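# Pop the blue snap-on lid off its jar

## Task

Remove the blue snap-on lid from its jar without knocking that jar over. It is done when that jar stands upright on the mat with its lid resting somewhere not touching it, every other jar is still upright, and any jar that was closed is still closed. Tipping or levering the lid off is allowed.

## Robot and tools

ROBOT. Two arms, left_arm and right_arm, each with six joints and a parallel gripper. Joint order, everywhere in rows and result lists: waist, shoulder, elbow, wrist pitch, wrist yaw, wrist roll. Stated ranges in rad: waist -2.618 to 3.054, shoulder 0.000 to 3.142, elbow 0.000 to 3.142, wrist pitch -1.571 to 1.571, wrist yaw -1.571 to 1.571, wrist roll -2.094 to 2.094. True ends may differ by up to 0.059 rad either way. The drives are cheap and have backlash; outer joints are weaker.

FRAMES. Scene frame: origin at table-top height, halfway between the nominal arm bases, +x out over the table, +z up, left_arm on the +y side (image left/right may not match). Calibrated bases in the scene frame: left_arm at (+0.030, +0.376, 0) m, quat_wxyz (+1.000, 0, 0, +0.007); right_arm at (+0.025, -0.246, 0) m, quat_wxyz (+1.000, 0, 0, -0.029). Both bases have +z up. Each arm's end_effector_position (m) and end_effector_quat_wxyz are reported in that arm's own base frame, as are its wrist camera's pose; fixed cameras and the table use the scene frame. Reported hand poses can be a few cm off, more when reaching far. The gripper's fingers point along its +z; they open and close along its y. end_effector_position is the point between the pads, roughly 1 cm short of the fingertips.

ROW FORMAT. Every motion command uses rows of 14 numbers, each in [-1, 1], one row covering both arms: left_arm's six joint numbers then its opening, then right_arm's six joints then its opening. Joint numbers are offsets, not poses: they are added to that arm's Joint targets as they stood when the action (or move) began, not to the previous row. Scale: 1.0 equals 2.224 rad for waist, shoulder, elbow and 8.485 rad for the three wrist joints. Sending 0 for a joint re-commands its current Joint targets. The opening is absolute: +1 fully open, -1 closed. To leave a gripper unchanged, resend its current command (0 means half-closed, not 'no change').

execute_actions: actions is a list of actions; each action is up to 15 rows, one per 1/30 s control step, 0.5 s in total; if fewer rows are given the last one is held. An empty list just reports state. cameras selects images (omit/null/["all"] = all, [] = none). An action that would push a joint more than 0.059 rad outside its range, measured from start-of-action targets, is rejected for both arms; a malformed action or a failing first action rejects the whole call.

move: target is one 14-number row or a list of up to 15 rows, all offsets from the same Joint targets at the move's start. All joints travel together, so hands follow curves and do not avoid obstacles or each other. speed (rad/s, 0.01 to 12.57, default 0.5) caps the joint with farthest to travel; one value or one per target. blend (rad) rounds corners between listed targets. opening_speed (per s on the -1..+1 scale, at least 0.2) ramps the gripper; use a slow value near 0.2 for delicate closing. blocking=false returns after about 0.5 s while the move continues. Faster motion and targets set deeper past a contact mean harder impacts and pushes. The result adds a move: line (done, off_target, moving, held, fault, possibly limits=held). Neither done nor off_target proves contact or its absence.

wait: seconds 0 to 10; arms hold their last command, a running move keeps going. stop: brakes a running move (needs room). zoom_image: camera is one of cam_high, cam_low, cam_left_wrist, cam_right_wrist; region [x0, y0, x1, y1] in pixels, top-left origin, at most 504 by 504; only cameras in the latest images. finished_scene: ends the scene for good (scene 1, optional). All four cameras give 672x504 images.

MOTION LIMITS. Targets can only lead measured angles by 0.339 rad (waist, shoulder, elbow) or 2.2 rad (wrists) per step, and targets putting the hand over 200 mm from where it is get scaled back, so big offsets take several actions. Tiny turns may not start. To stop pressing on something, command targets back past the measured Joint positions.

RESULTS. Joint positions (rad) and Joint velocities (rad/s) per arm, with the finger-pad gap appended (m, 0.094 fully open); 'within noise' means stationary. Joint targets is the base for your next offsets. Tool commands shows present gripper commands. grip_measured is the opening on the command scale (reads a bit wide when empty, narrower than a squeezed part; gives no sign of first contact). grip_effort_nm is motor effort, negative closing, not a pad force. Joint torques include gravity, are positive toward larger angles, and joints 1 to 3 wrap at ±28 N m. 'joint sent to its limit' means a joint hit its true end; 'joint command not followed' means the clearance check altered targets.

AVOID. Dropping things, releasing moving objects, slamming, hard hits and heavy pushes. Any arm stop costs. Never let the grippers collide or one close on the other's fingers: a hard contact between arms can fail the task. Anything leaving the table fails the task. Keeping an arm stretched, loaded or pushing heats motors: MOTOR HOT at 75 °C, an OVER-TEMPERATURE FAULT at 90 °C folds and disables that arm, and at 100 °C it goes limp. Loose objects may occasionally get nudged by outside pushes.

Each tool is called after ">>>" as name(argument=value, ...) on one line, values as JSON.

## Session

>>> execute_actions(actions=[])

Scene clock: 0.00 s.
left_arm: end_effector_position=(+0.4128, -0.0073, +0.0960) grip_measured=+1.000 grip_effort_nm=n/a end_effector_quat_wxyz=(+0.571, -0.002, +0.821, +0.000) | right_arm: end_effector_position=(+0.4078, -0.0065, +0.0954) grip_measured=+1.000 grip_effort_nm=n/a end_effector_quat_wxyz=(+0.554, +0.026, +0.832, +0.020)
Joint positions: left_arm=[-0.035 1.594 0.439 0.799 -0.036 -0.016 0.094] | right_arm=[-0.034 1.549 0.448 0.705 -0.036 0.053 0.094]
Joint velocities: within noise
Joint torques (N m): no reading
Motor temperatures (°C): left_arm=[36 47 47 51 34 28 33] | right_arm=[28 48 45 46 30 36 33]
Heat: left arm: 51 °C; right arm: 48 °C.
Joint targets: left_arm=[-0.030 1.574 0.458 0.825 -0.041 -0.021] | right_arm=[-0.029 1.536 0.460 0.709 -0.042 0.049]
Tool commands: left_gripper/opening=+1.0 right_gripper/opening=+1.0

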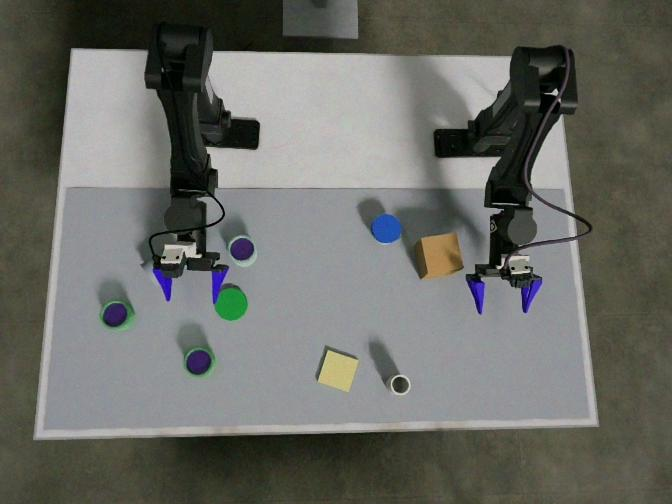

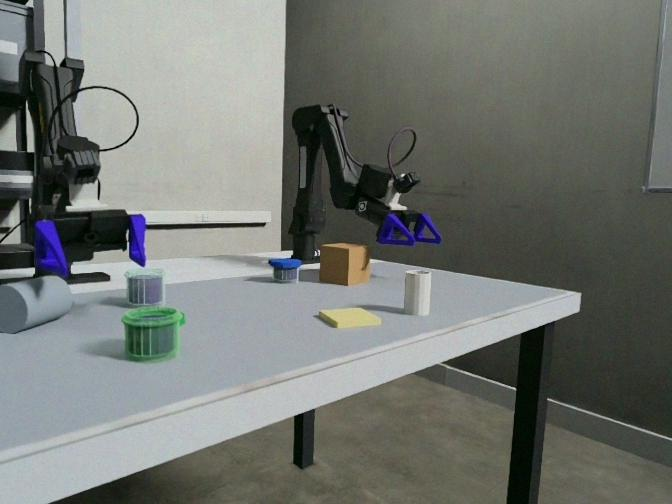

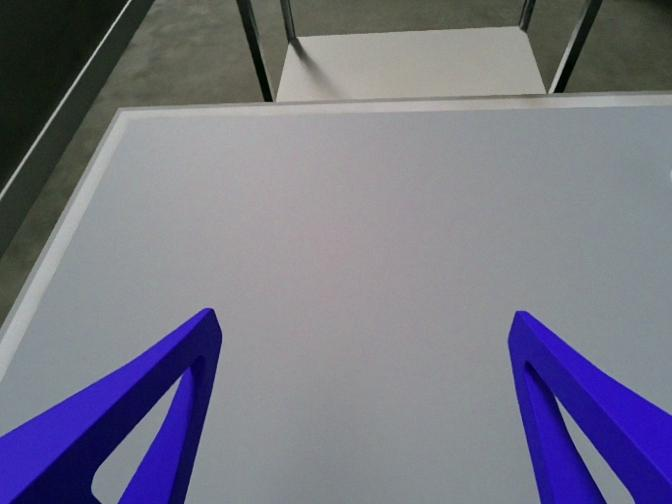

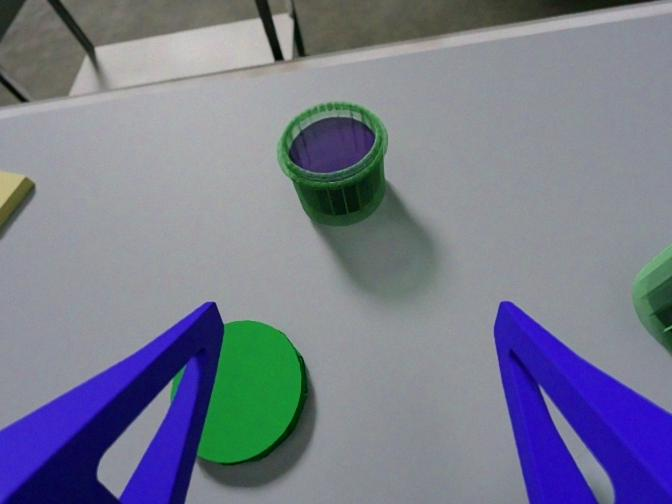

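>>> zoom_image(camera="cam_high", region=[320, 180, 480, 300])

>>> zoom_image(camera="cam_low", region=[240, 230, 400, 350])

Scaled by 3.150 from the camera's 672x504 image, which has a finer 960x720 frame.

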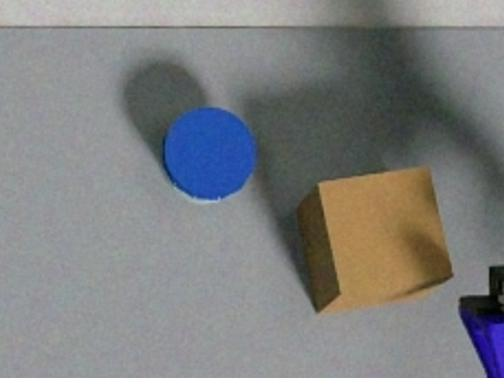

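Scaled by 3.150 from the camera's 672x504 image, which has a finer 960x720 frame.

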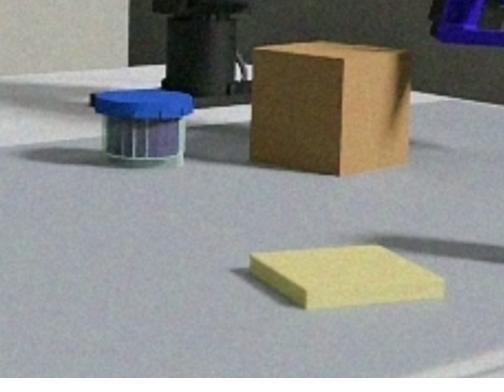

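>>> move(target=[[0,0,0,0,0,0,1,0,-0.157,0.161,-0.1108,0.00495,-0.00577,1],[0,0,0,0,0,0,1,0.4564,-0.157,0.161,-0.1108,0.00495,-0.00577,1]], speed=0.9, blend=0.1)

Scene clock: 6.83 s.
left_arm: end_effector_position=(+0.4128, -0.0073, +0.0960) grip_measured=+1.000 grip_effort_nm=-0.017 end_effector_quat_wxyz=(+0.571, -0.002, +0.821, +0.000) | right_arm: end_effector_position=(+0.2048, +0.3168, +0.1748) grip_measured=+1.000 grip_effort_nm=-0.012 end_effector_quat_wxyz=(+0.400, -0.419, +0.784, +0.225)
Joint positions: left_arm=[-0.035 1.594 0.439 0.799 -0.036 -0.016 0.094] | right_arm=[0.989 1.21 0.782 -0.189 -0.012 0.013 0.094]
Joint velocities: within noise
Joint torques (N m): left_arm=[0.08 -5.78 6.43 2.21 0 -0.03] | right_arm=[0.21 -5.19 9.31 1.49 0.04 -0.12]
Motor temperatures (°C): left_arm=[36 47 47 52 34 28 33] | right_arm=[28 49 46 47 30 36 32]
Heat: left arm: 52 °C; right arm: 49 °C.
Joint targets: left_arm=[-0.030 1.574 0.458 0.825 -0.041 -0.021] | right_arm=[0.986 1.187 0.818 -0.231 0.000 0.000]
move: off_target (right_arm); right_arm: the wrist pitch is farthest, 0.042 rad from its target

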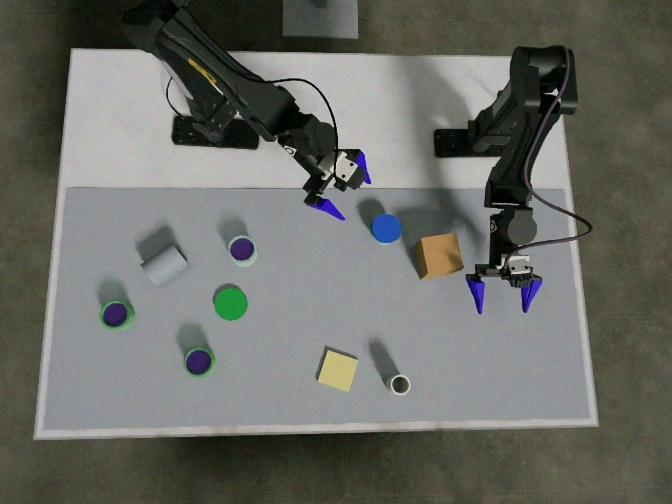

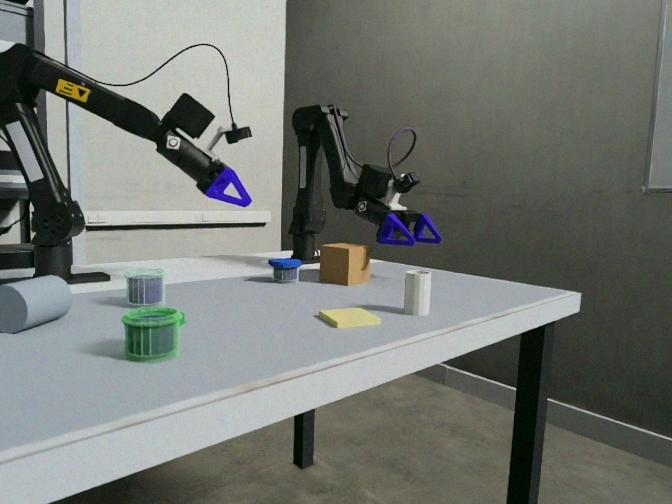

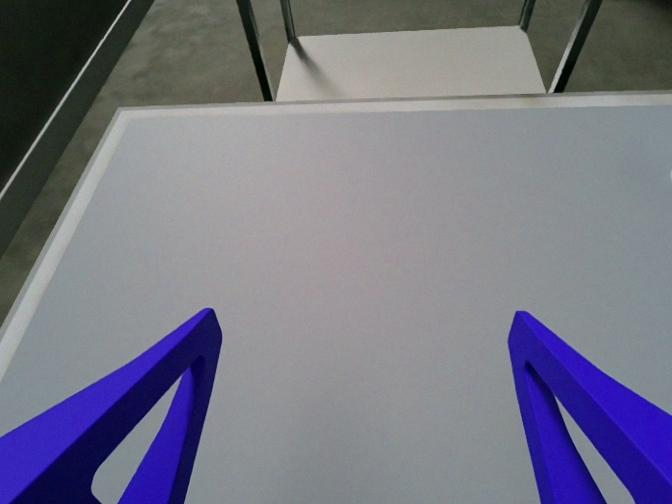

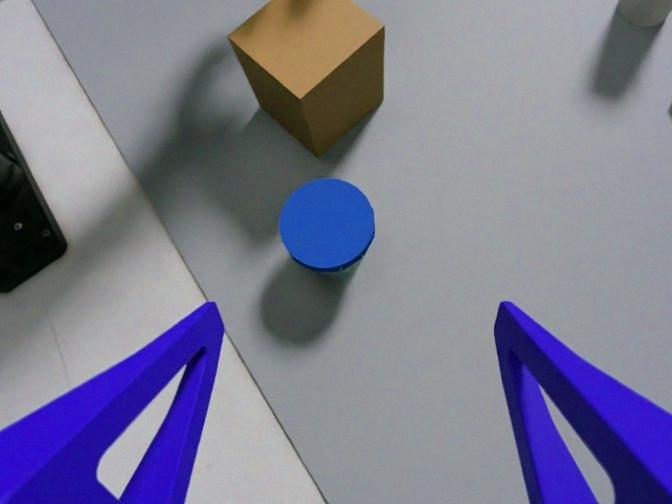

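>>> move(target=[[0,0,0,0,0,0,1,0.009,0.0526,-0.1785,0.0724,0,0,1],[0,0,0,0,0,0,1,0.009,0.2617,-0.2073,0.1406,0,0,1]], speed=0.6)

Scene clock: 13.77 s.
left_arm: end_effector_position=(+0.4128, -0.0073, +0.0960) grip_measured=+1.000 grip_effort_nm=-0.017 end_effector_quat_wxyz=(+0.571, -0.002, +0.821, +0.000) | right_arm: end_effector_position=(+0.2094, +0.3270, +0.0260) grip_measured=+1.000 grip_effort_nm=-0.017 end_effector_quat_wxyz=(+0.443, -0.408, +0.758, +0.250)
Joint positions: left_arm=[-0.035 1.594 0.439 0.799 -0.036 -0.016 0.094] | right_arm=[0.993 1.765 0.36 0.901 -0.012 0.013 0.094]
Joint velocities: within noise
Joint torques (N m): left_arm=[-0.05 -5.72 6.57 2.22 0.04 -0.04] | right_arm=[0.46 -4.64 3 2.64 0.01 -0.1]
Motor temperatures (°C): left_arm=[35 47 47 53 34 28 33] | right_arm=[28 48 46 47 30 35 32]
Heat: left arm: 53 °C; right arm: 48 °C.
Joint targets: left_arm=[-0.030 1.574 0.458 0.825 -0.041 -0.021] | right_arm=[1.006 1.769 0.357 0.962 0.000 0.000]
move: off_target (right_arm); right_arm: the wrist pitch is farthest, 0.061 rad from its target

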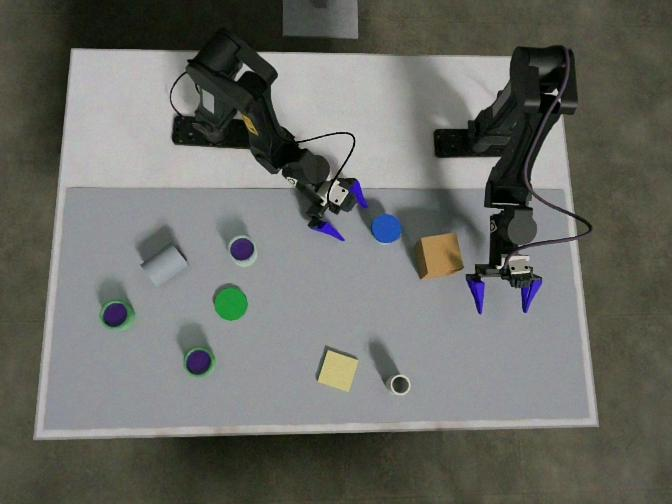

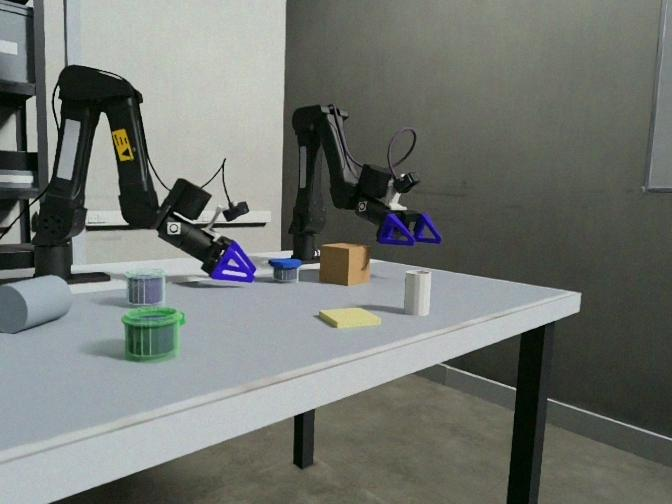

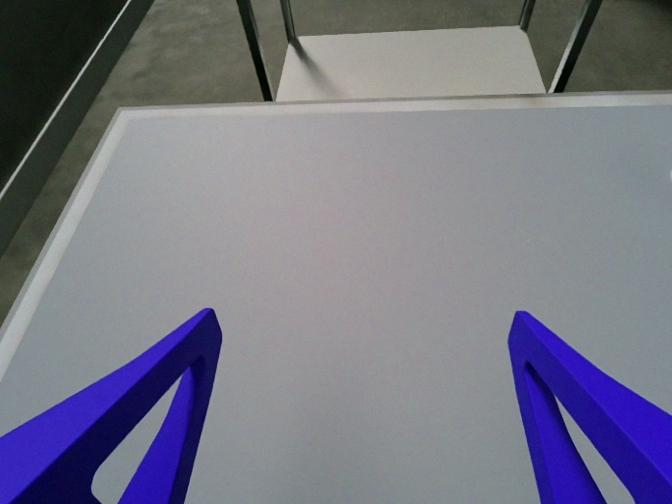

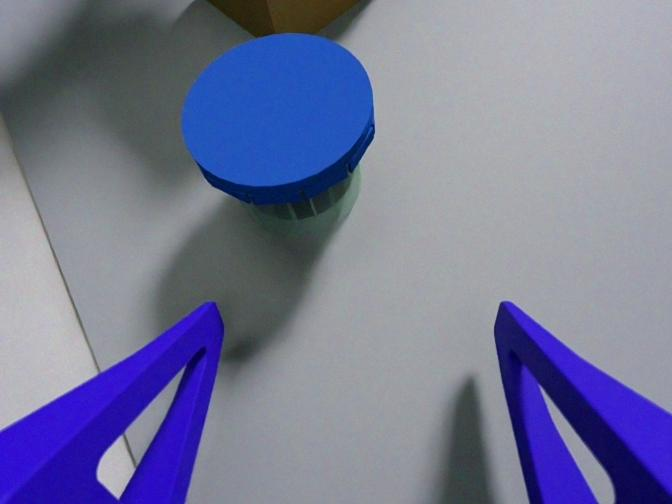

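>>> move(target=[0,0,0,0,0,0,1,0.0166,0,0,0.004,0,0,1], speed=0.5, cameras=["cam_high","cam_right_wrist"])

Scene clock: 15.10 s.
left_arm: end_effector_position=(+0.4128, -0.0073, +0.0960) grip_measured=+1.000 grip_effort_nm=-0.007 end_effector_quat_wxyz=(+0.571, -0.002, +0.821, +0.000) | right_arm: end_effector_position=(+0.2006, +0.3371, +0.0334) grip_measured=+1.000 grip_effort_nm=-0.027 end_effector_quat_wxyz=(+0.453, -0.415, +0.744, +0.261)
Joint positions: left_arm=[-0.035 1.594 0.439 0.799 -0.036 -0.016 0.094] | right_arm=[1.032 1.765 0.36 0.935 0 0.013 0.094]
Joint velocities: within noise
Joint torques (N m): left_arm=[0.02 -5.78 6.39 2.19 0 -0.03] | right_arm=[0.43 -4.7 3.02 2.62 0.03 -0.11]
Motor temperatures (°C): left_arm=[35 47 47 53 34 28 33] | right_arm=[28 48 46 48 30 35 32]
Heat: left arm: 53 °C; right arm: 48 °C.
Joint targets: left_arm=[-0.030 1.574 0.458 0.825 -0.041 -0.021] | right_arm=[1.043 1.769 0.357 0.996 0.000 0.000]
move: off_target (right_arm); right_arm: the wrist pitch is farthest, 0.061 rad from its target
Images, in order (width x height): cam_high 672x504, cam_right_wrist 672x504.

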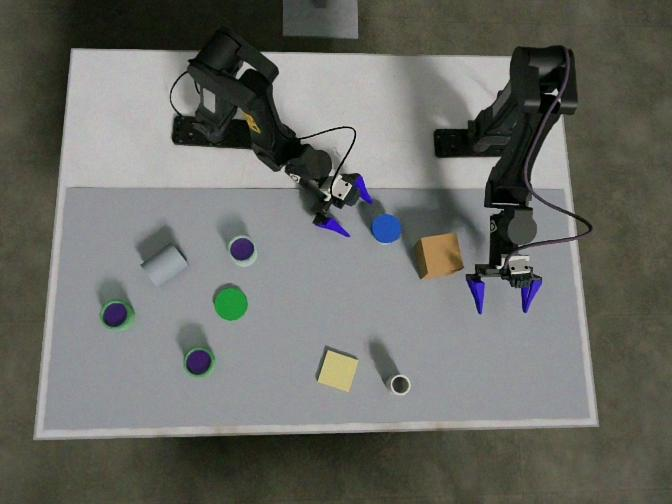

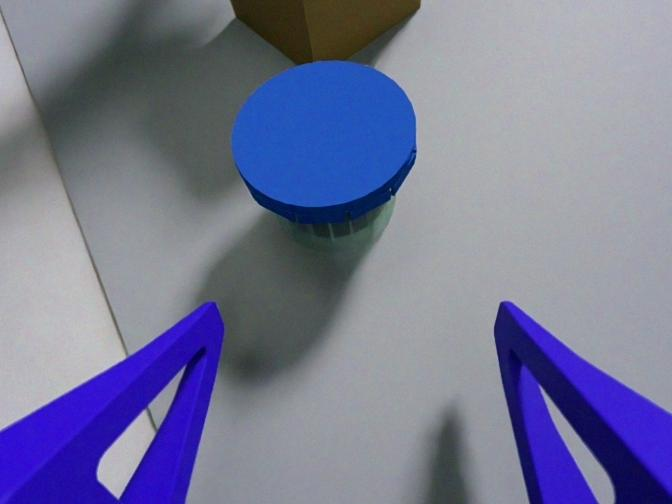

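>>> move(target=[[0,0,0,0,0,0,1,0.0067,0.0481,-0.0166,0.0187,0,0,1],[0,0,0,0,0,0,1,0.0067,0.0947,0.0844,0.0047,0,0,1]], speed=0.4)

Scene clock: 17.47 s.
left_arm: end_effector_position=(+0.4128, -0.0073, +0.0960) grip_measured=+1.000 grip_effort_nm=-0.017 end_effector_quat_wxyz=(+0.571, -0.002, +0.821, +0.000) | right_arm: end_effector_position=(+0.2224, +0.3850, +0.0381) grip_measured=+1.000 grip_effort_nm=-0.017 end_effector_quat_wxyz=(+0.491, -0.407, +0.716, +0.285)
Joint positions: left_arm=[-0.035 1.594 0.439 0.799 -0.036 -0.016 0.094] | right_arm=[1.046 1.968 0.523 1.081 0.002 0.01 0.094]
Joint velocities: within noise
Joint torques (N m): left_arm=[-0.02 -5.78 6.41 2.2 -0.02 -0.01] | right_arm=[0.43 -5.78 4.93 1.64 0.08 -0.15]
Motor temperatures (°C): left_arm=[35 47 47 53 34 28 33] | right_arm=[28 48 46 48 30 35 32]
Heat: left arm: 53 °C; right arm: 48 °C.
Joint targets: left_arm=[-0.030 1.574 0.458 0.825 -0.041 -0.021] | right_arm=[1.058 1.980 0.545 1.036 0.000 0.000]
move: off_target (right_arm); right_arm: the wrist pitch is farthest, 0.045 rad from its target

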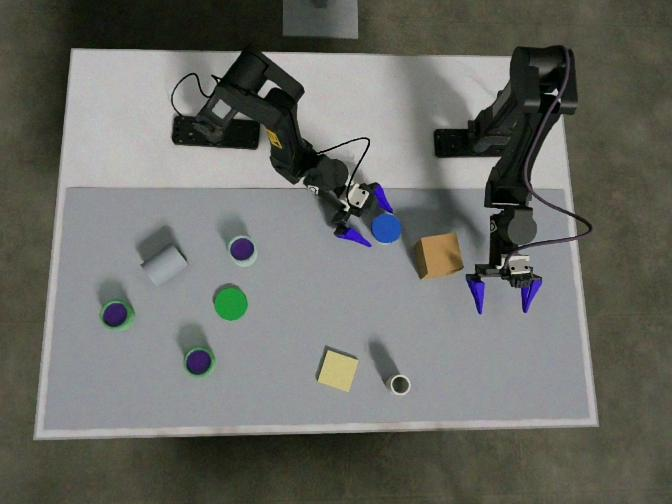

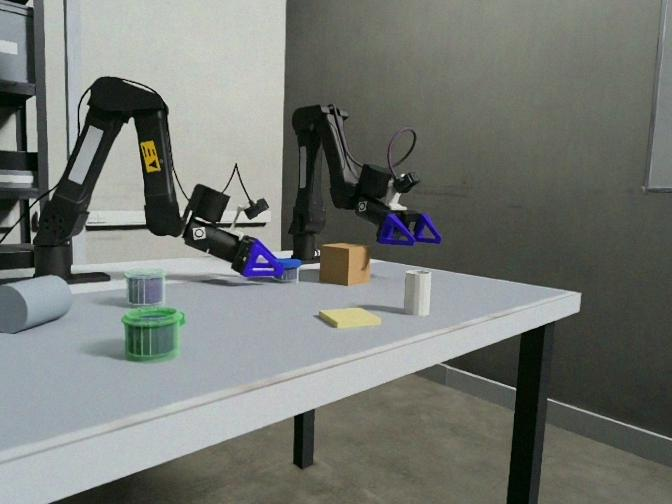

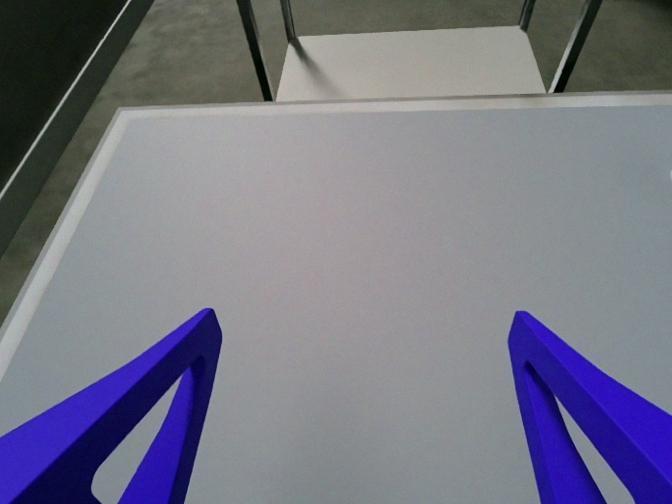

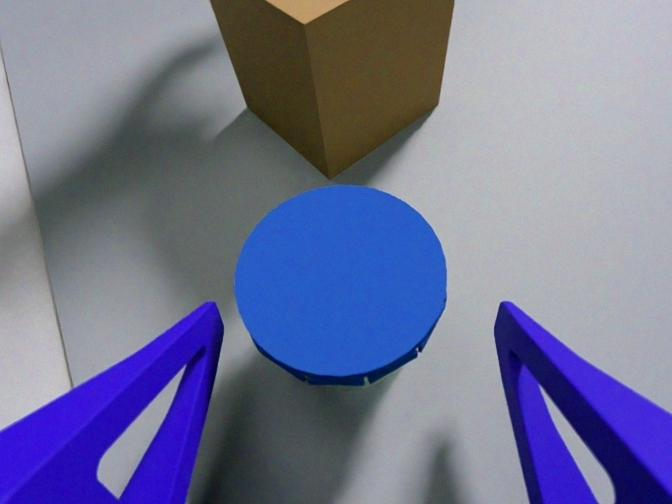

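>>> zoom_image(camera="cam_low", region=[220, 220, 320, 300])

Scaled by 5.040 from the camera's 672x504 image, which has a finer 960x720 frame.

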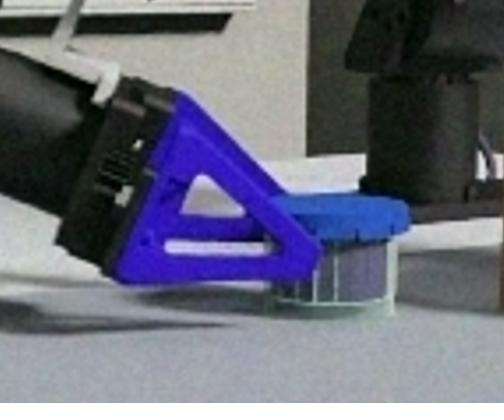

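>>> move(target=[0,0,0,0,0,0,1,0.0031,0.0308,0.0169,0.0037,0,0,1], speed=0.3)

>>> zoom_image(camera="cam_low", region=[220, 220, 320, 300])

Scene clock: 20.13 s.
left_arm: end_effector_position=(+0.4128, -0.0073, +0.0960) grip_measured=+1.000 grip_effort_nm=-0.012 end_effector_quat_wxyz=(+0.571, -0.002, +0.821, +0.000) | right_arm: end_effector_position=(+0.2224, +0.3905, +0.0187) grip_measured=+1.000 grip_effort_nm=-0.012 end_effector_quat_wxyz=(+0.477, -0.414, +0.723, +0.279)
Joint positions: left_arm=[-0.035 1.594 0.439 0.799 -0.036 -0.016 0.094] | right_arm=[1.052 2.038 0.557 1.081 0.002 0.01 0.094]
Joint velocities: within noise
Joint torques (N m): left_arm=[0.02 -5.78 6.41 2.2 0.01 -0.04] | right_arm=[0.35 -6.38 5.5 1.87 0.05 -0.07]
Motor temperatures (°C): left_arm=[35 47 47 53 34 28 33] | right_arm=[28 48 46 48 30 35 32]
Heat: left arm: 53 °C; right arm: 48 °C.
Joint targets: left_arm=[-0.030 1.574 0.458 0.825 -0.041 -0.021] | right_arm=[1.065 2.049 0.582 1.068 0.000 0.000]
move: done

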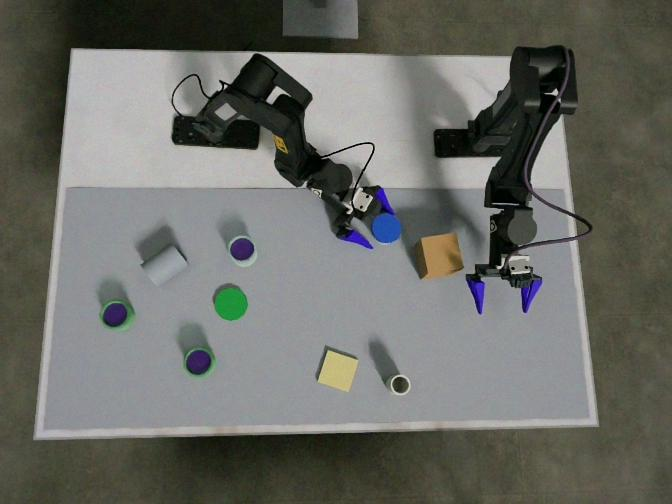

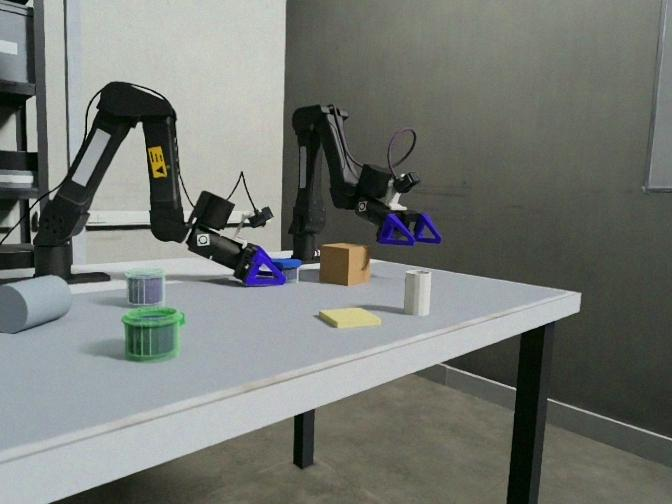

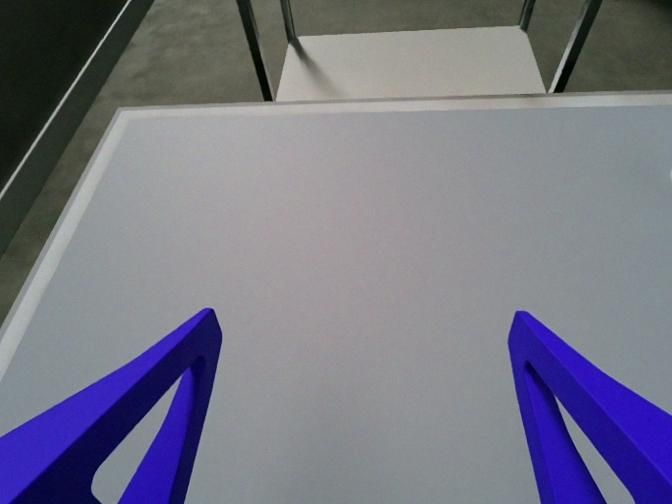

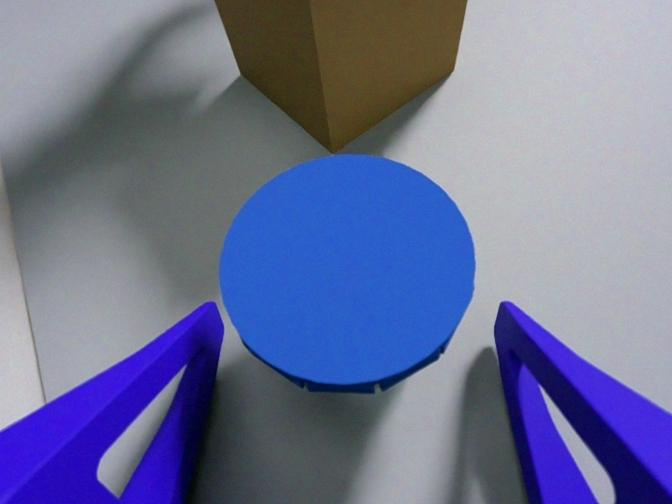

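Scaled by 5.040 from the camera's 672x504 image, which has a finer 960x720 frame.

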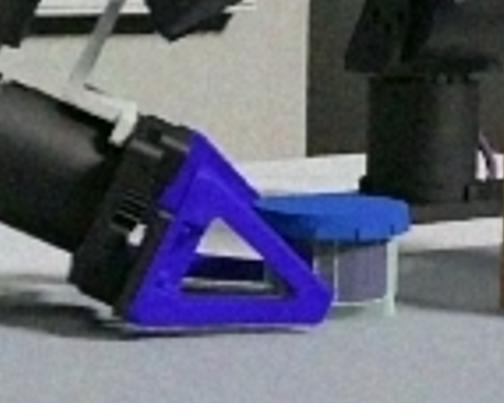

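>>> move(target=[[0,0,0,0,0,0,1,0,-0.007,0,-0.0017,0,0,1],[0,0,0,0,0,0,1,0,-0.007,0,-0.0017,0,0,0.3]], opening_speed=0.6)

>>> zoom_image(camera="cam_low", region=[220, 220, 320, 300])

Scene clock: 22.77 s.
left_arm: end_effector_position=(+0.4128, -0.0073, +0.0960) grip_measured=+1.000 grip_effort_nm=-0.012 end_effector_quat_wxyz=(+0.571, -0.002, +0.821, +0.000) | right_arm: end_effector_position=(+0.2224, +0.3905, +0.0187) grip_measured=+0.303 grip_effort_nm=-0.154 end_effector_quat_wxyz=(+0.476, -0.414, +0.724, +0.279)
Joint positions: left_arm=[-0.035 1.594 0.439 0.799 -0.036 -0.016 0.094] | right_arm=[1.052 2.038 0.557 1.081 0.002 0.012 0.061]
Joint velocities: within noise
Joint torques (N m): left_arm=[0.02 -5.78 6.39 2.2 0.01 -0.02] | right_arm=[0.42 -7.83 5.2 1.78 0.06 -0.07]
Motor temperatures (°C): left_arm=[35 46 47 54 34 28 33] | right_arm=[28 49 46 47 30 35 32]
Heat: left arm: 54 °C; right arm: 49 °C.
Joint targets: left_arm=[-0.030 1.574 0.458 0.825 -0.041 -0.021] | right_arm=[1.065 2.033 0.582 1.053 0.000 0.000]
move: done

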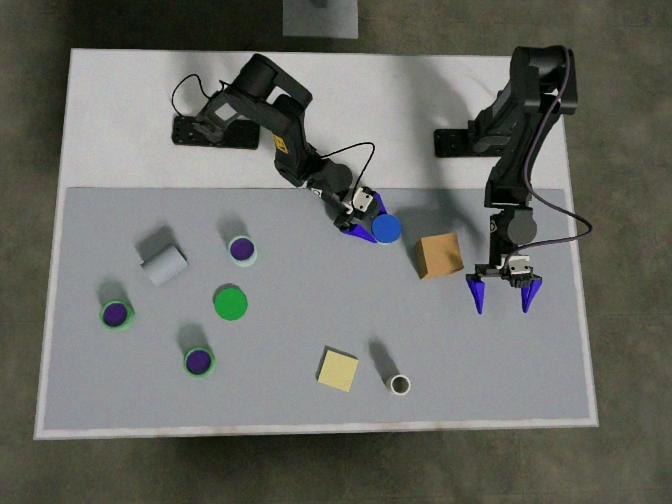

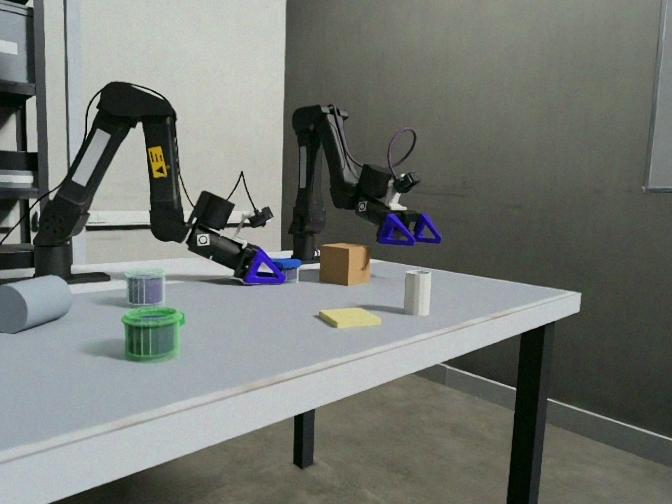

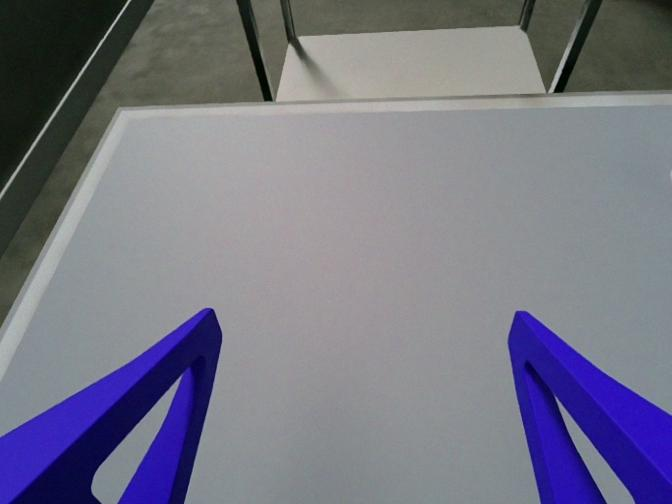

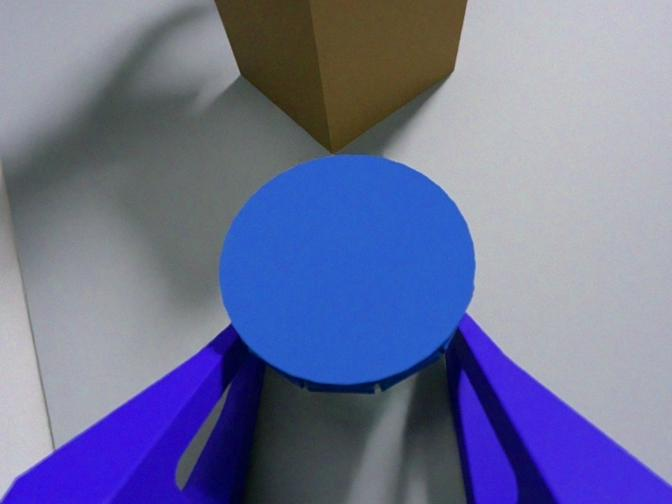

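Scaled by 5.040 from the camera's 672x504 image, which has a finer 960x720 frame.

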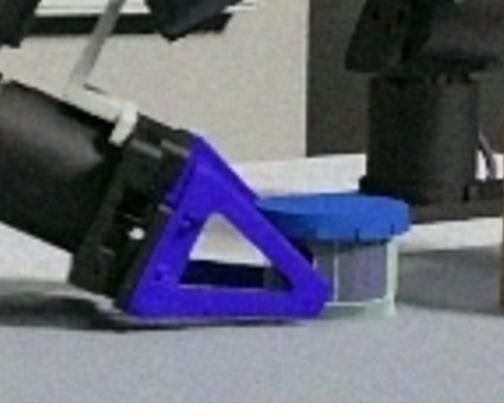

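>>> move(target=[0,0,0,0,0,0,1,0,0,0,0,0,0,0.14], opening_speed=0.3, cameras=["cam_low","cam_right_wrist"])

>>> move(target=[0,0,0,0,0,0,1,0,0,0,0,0,0,0.02], opening_speed=0.2, cameras=["cam_low","cam_right_wrist"])

>>> zoom_image(camera="cam_low", region=[220, 220, 320, 300])

Scene clock: 24.00 s.
left_arm: end_effector_position=(+0.4128, -0.0073, +0.0960) grip_measured=+1.000 grip_effort_nm=-0.012 end_effector_quat_wxyz=(+0.571, -0.002, +0.821, +0.000) | right_arm: end_effector_position=(+0.2219, +0.3908, +0.0187) grip_measured=+0.150 grip_effort_nm=-0.994 end_effector_quat_wxyz=(+0.476, -0.414, +0.723, +0.280)
Joint positions: left_arm=[-0.035 1.594 0.439 0.799 -0.036 -0.016 0.094] | right_arm=[1.052 2.038 0.557 1.081 -0.001 0.012 0.054]
Joint velocities: within noise
Joint torques (N m): left_arm=[0.06 -5.68 6.48 2.22 0.01 -0.02] | right_arm=[0.43 -7.69 5.44 1.79 0.08 -0.14]
Motor temperatures (°C): left_arm=[35 46 47 54 34 28 33] | right_arm=[28 49 46 47 30 35 32]
Heat: left arm: 54 °C; right arm: 49 °C.
Joint targets: left_arm=[-0.030 1.574 0.458 0.825 -0.041 -0.021] | right_arm=[1.065 2.033 0.582 1.053 0.000 0.000]
move: done
Images, in order (width x height): cam_low 672x504, cam_right_wrist 672x504.

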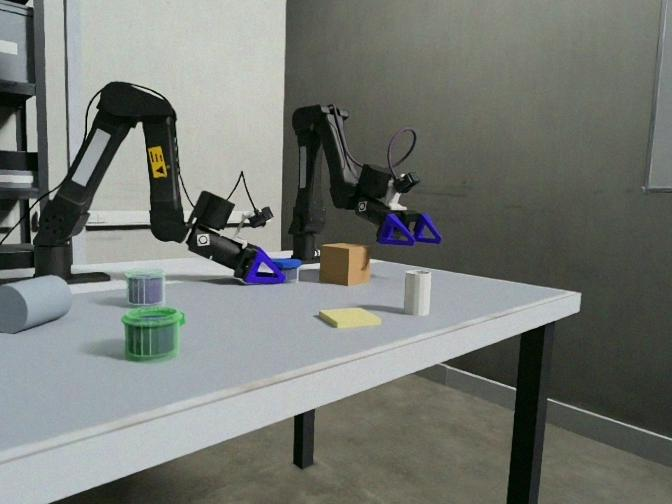

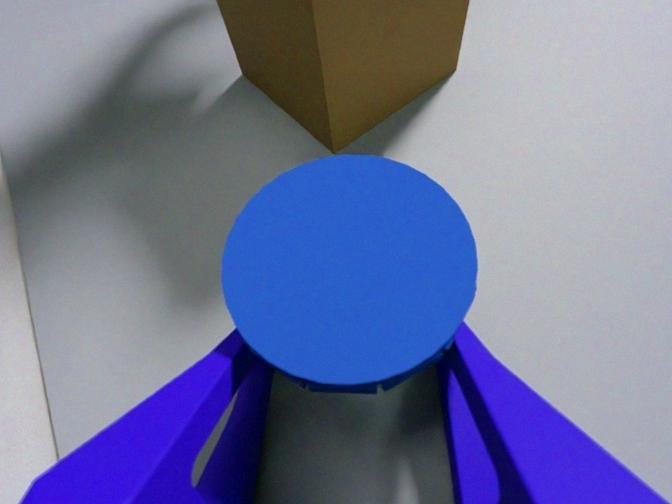

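Scene clock: 24.80 s.
left_arm: end_effector_position=(+0.4128, -0.0073, +0.0960) grip_measured=+1.000 grip_effort_nm=-0.012 end_effector_quat_wxyz=(+0.571, -0.002, +0.821, +0.000) | right_arm: end_effector_position=(+0.2219, +0.3908, +0.0187) grip_measured=+0.148 grip_effort_nm=-1.048 end_effector_quat_wxyz=(+0.476, -0.414, +0.723, +0.280)
Joint positions: left_arm=[-0.035 1.594 0.439 0.799 -0.036 -0.016 0.094] | right_arm=[1.052 2.038 0.557 1.081 -0.001 0.012 0.054]
Joint velocities: within noise
Joint torques (N m): left_arm=[0.02 -5.82 6.42 2.22 0.01 -0.01] | right_arm=[0.34 -7.9 5.23 1.79 0.02 -0.07]
Motor temperatures (°C): left_arm=[35 46 47 54 34 28 33] | right_arm=[28 49 45 47 30 35 32]
Heat: left arm: 54 °C; right arm: 49 °C.
Joint targets: left_arm=[-0.030 1.574 0.458 0.825 -0.041 -0.021] | right_arm=[1.065 2.033 0.582 1.053 0.000 0.000]
move: done
Images, in order (width x height): cam_low 672x504, cam_right_wrist 672x504.

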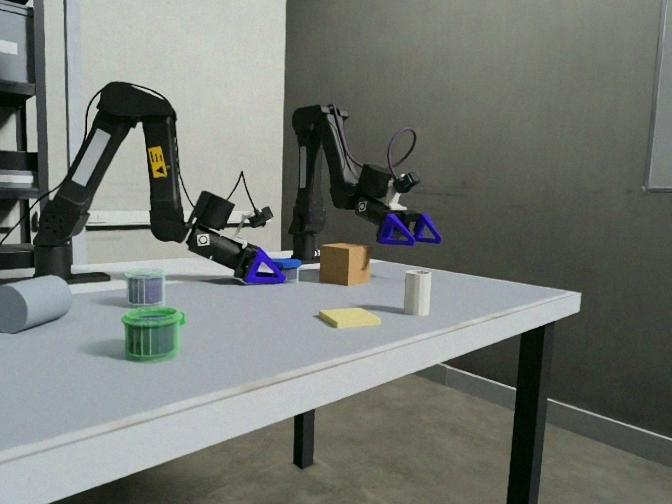

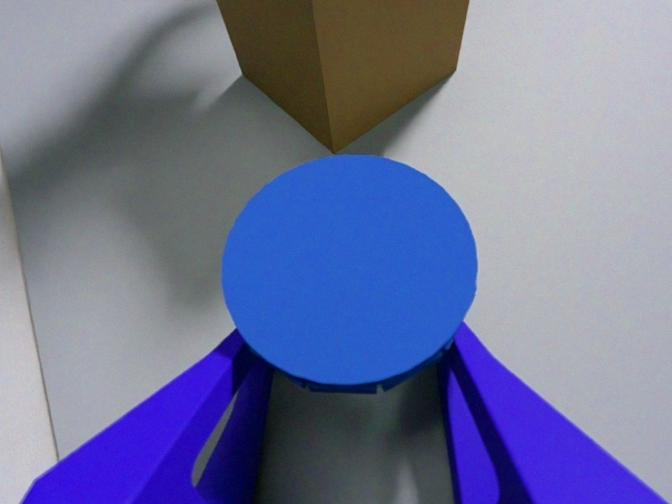

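Scaled by 5.040 from the camera's 672x504 image, which has a finer 960x720 frame.

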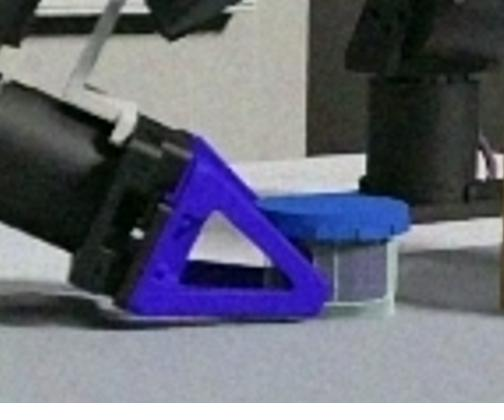

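>>> move(target=[[0,-0.3723,0.0832,-0.1794,0.0048,0.0025,1,0,0,0,0,0,0,-0.1],[-0.3256,-0.3723,0.0832,-0.1794,0.0048,0.0025,1,0,0,0,0,0,0,-0.1]], speed=0.9, blend=0.15)

Scene clock: 31.03 s.
left_arm: end_effector_position=(+0.1801, -0.1684, +0.1344) grip_measured=+1.000 grip_effort_nm=-0.017 end_effector_quat_wxyz=(+0.332, +0.342, +0.869, -0.133) | right_arm: end_effector_position=(+0.2219, +0.3908, +0.0187) grip_measured=+0.148 grip_effort_nm=-1.048 end_effector_quat_wxyz=(+0.476, -0.414, +0.723, +0.280)
Joint positions: left_arm=[-0.755 0.762 0.595 -0.672 0.001 -0.005 0.094] | right_arm=[1.052 2.038 0.557 1.081 -0.001 0.012 0.054]
Joint velocities: within noise
Joint torques (N m): left_arm=[-0.29 -0.62 10.06 1.17 0.05 0.08] | right_arm=[0.53 -7.8 5.3 1.81 0.06 -0.07]
Motor temperatures (°C): left_arm=[35 46 47 53 33 28 33] | right_arm=[28 49 45 47 30 35 33]
Heat: left arm: 53 °C; right arm: 49 °C.
Joint targets: left_arm=[-0.755 0.746 0.643 -0.697 -0.001 0.000] | right_arm=[1.065 2.033 0.582 1.053 0.000 0.000]
move: off_target (left_arm); blend cut to 0 rad at target 1; left_arm: the elbow is farthest, 0.048 rad from its target

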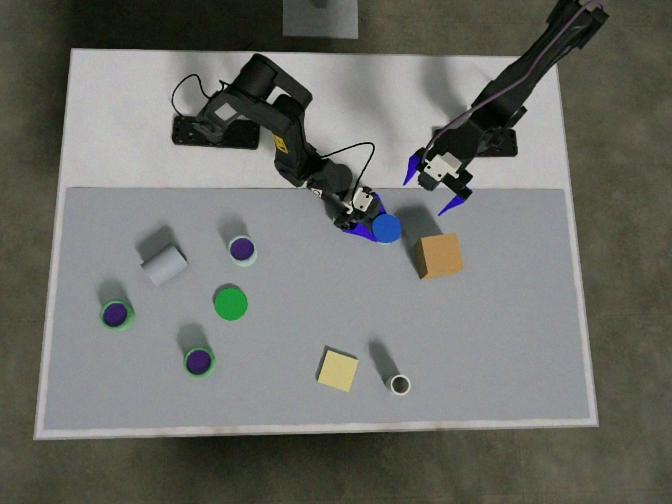

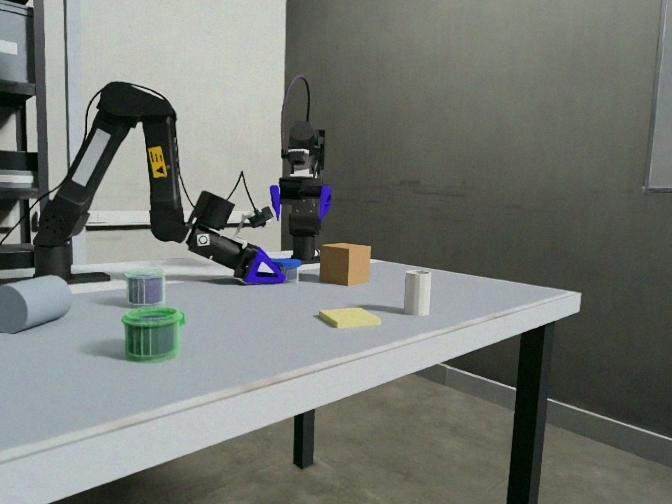

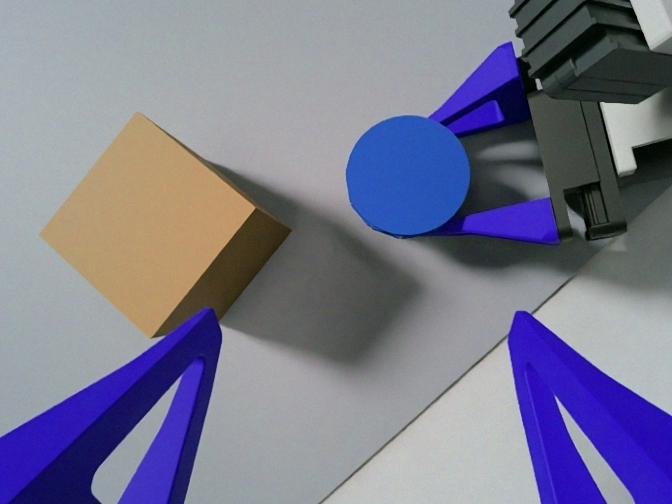

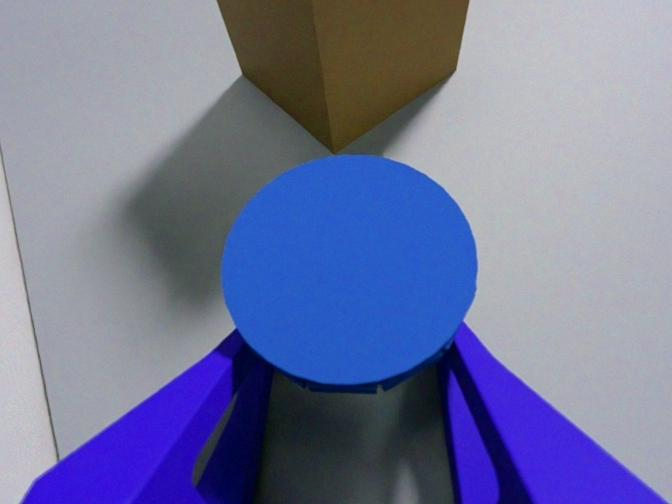

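>>> move(target=[-0.0337,0.1205,-0.0193,0.0411,0,0,0.66,0,0,0,0,0,0,-0.1], speed=0.5)

Scene clock: 33.83 s.
left_arm: end_effector_position=(+0.2018, -0.2110, +0.1086) grip_measured=+0.662 grip_effort_nm=-0.115 end_effector_quat_wxyz=(+0.321, +0.369, +0.862, -0.134) | right_arm: end_effector_position=(+0.2219, +0.3908, +0.0187) grip_measured=+0.148 grip_effort_nm=-1.048 end_effector_quat_wxyz=(+0.476, -0.414, +0.723, +0.280)
Joint positions: left_arm=[-0.818 1.022 0.595 -0.434 -0.011 -0.005 0.078] | right_arm=[1.052 2.038 0.557 1.081 -0.001 0.012 0.054]
Joint velocities: within noise
Joint torques (N m): left_arm=[-0.51 -1.62 6.75 2.49 0.04 0.09] | right_arm=[0.46 -7.87 5.11 1.79 0.05 -0.07]
Motor temperatures (°C): left_arm=[35 46 47 53 33 28 32] | right_arm=[28 49 45 46 30 35 33]
Heat: left arm: 53 °C; right arm: 49 °C.
Joint targets: left_arm=[-0.830 1.014 0.600 -0.348 -0.001 0.000] | right_arm=[1.065 2.033 0.582 1.053 0.000 0.000]
move: off_target (left_arm); left_arm: the wrist pitch is farthest, 0.086 rad from its target

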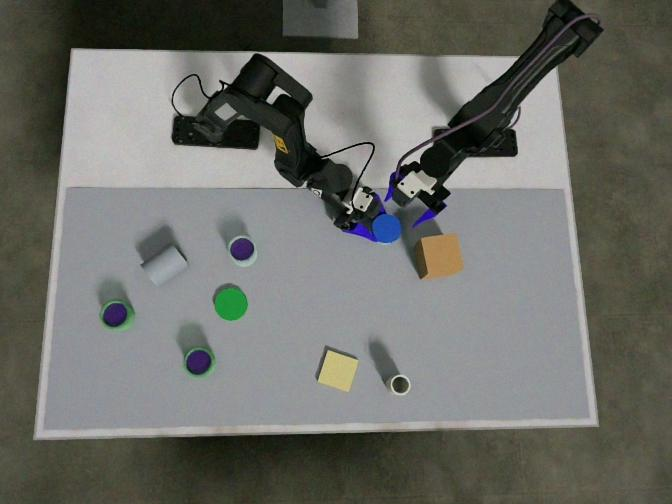

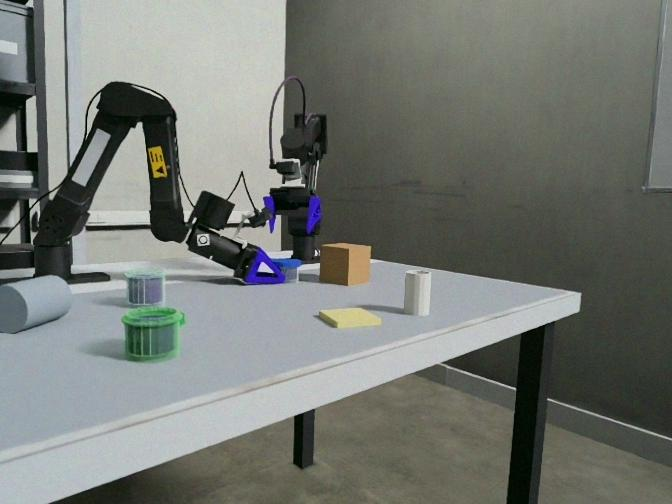

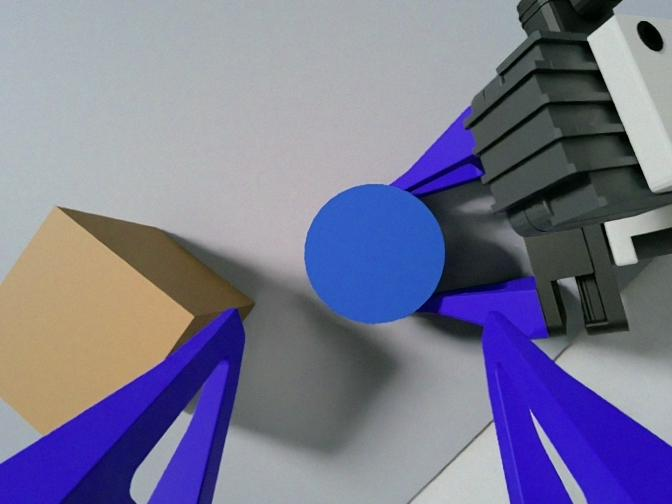

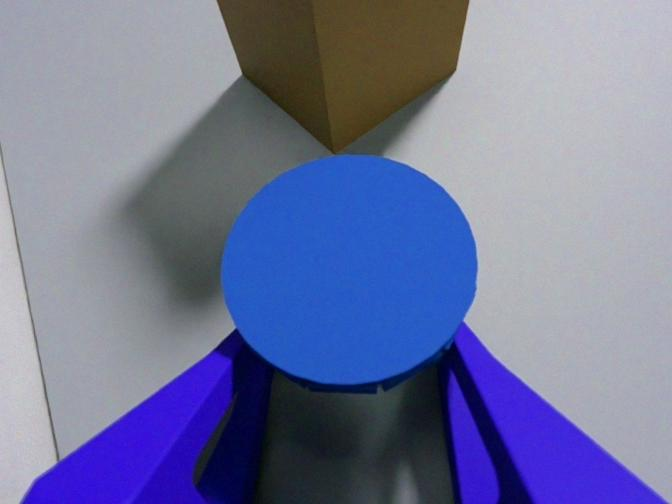

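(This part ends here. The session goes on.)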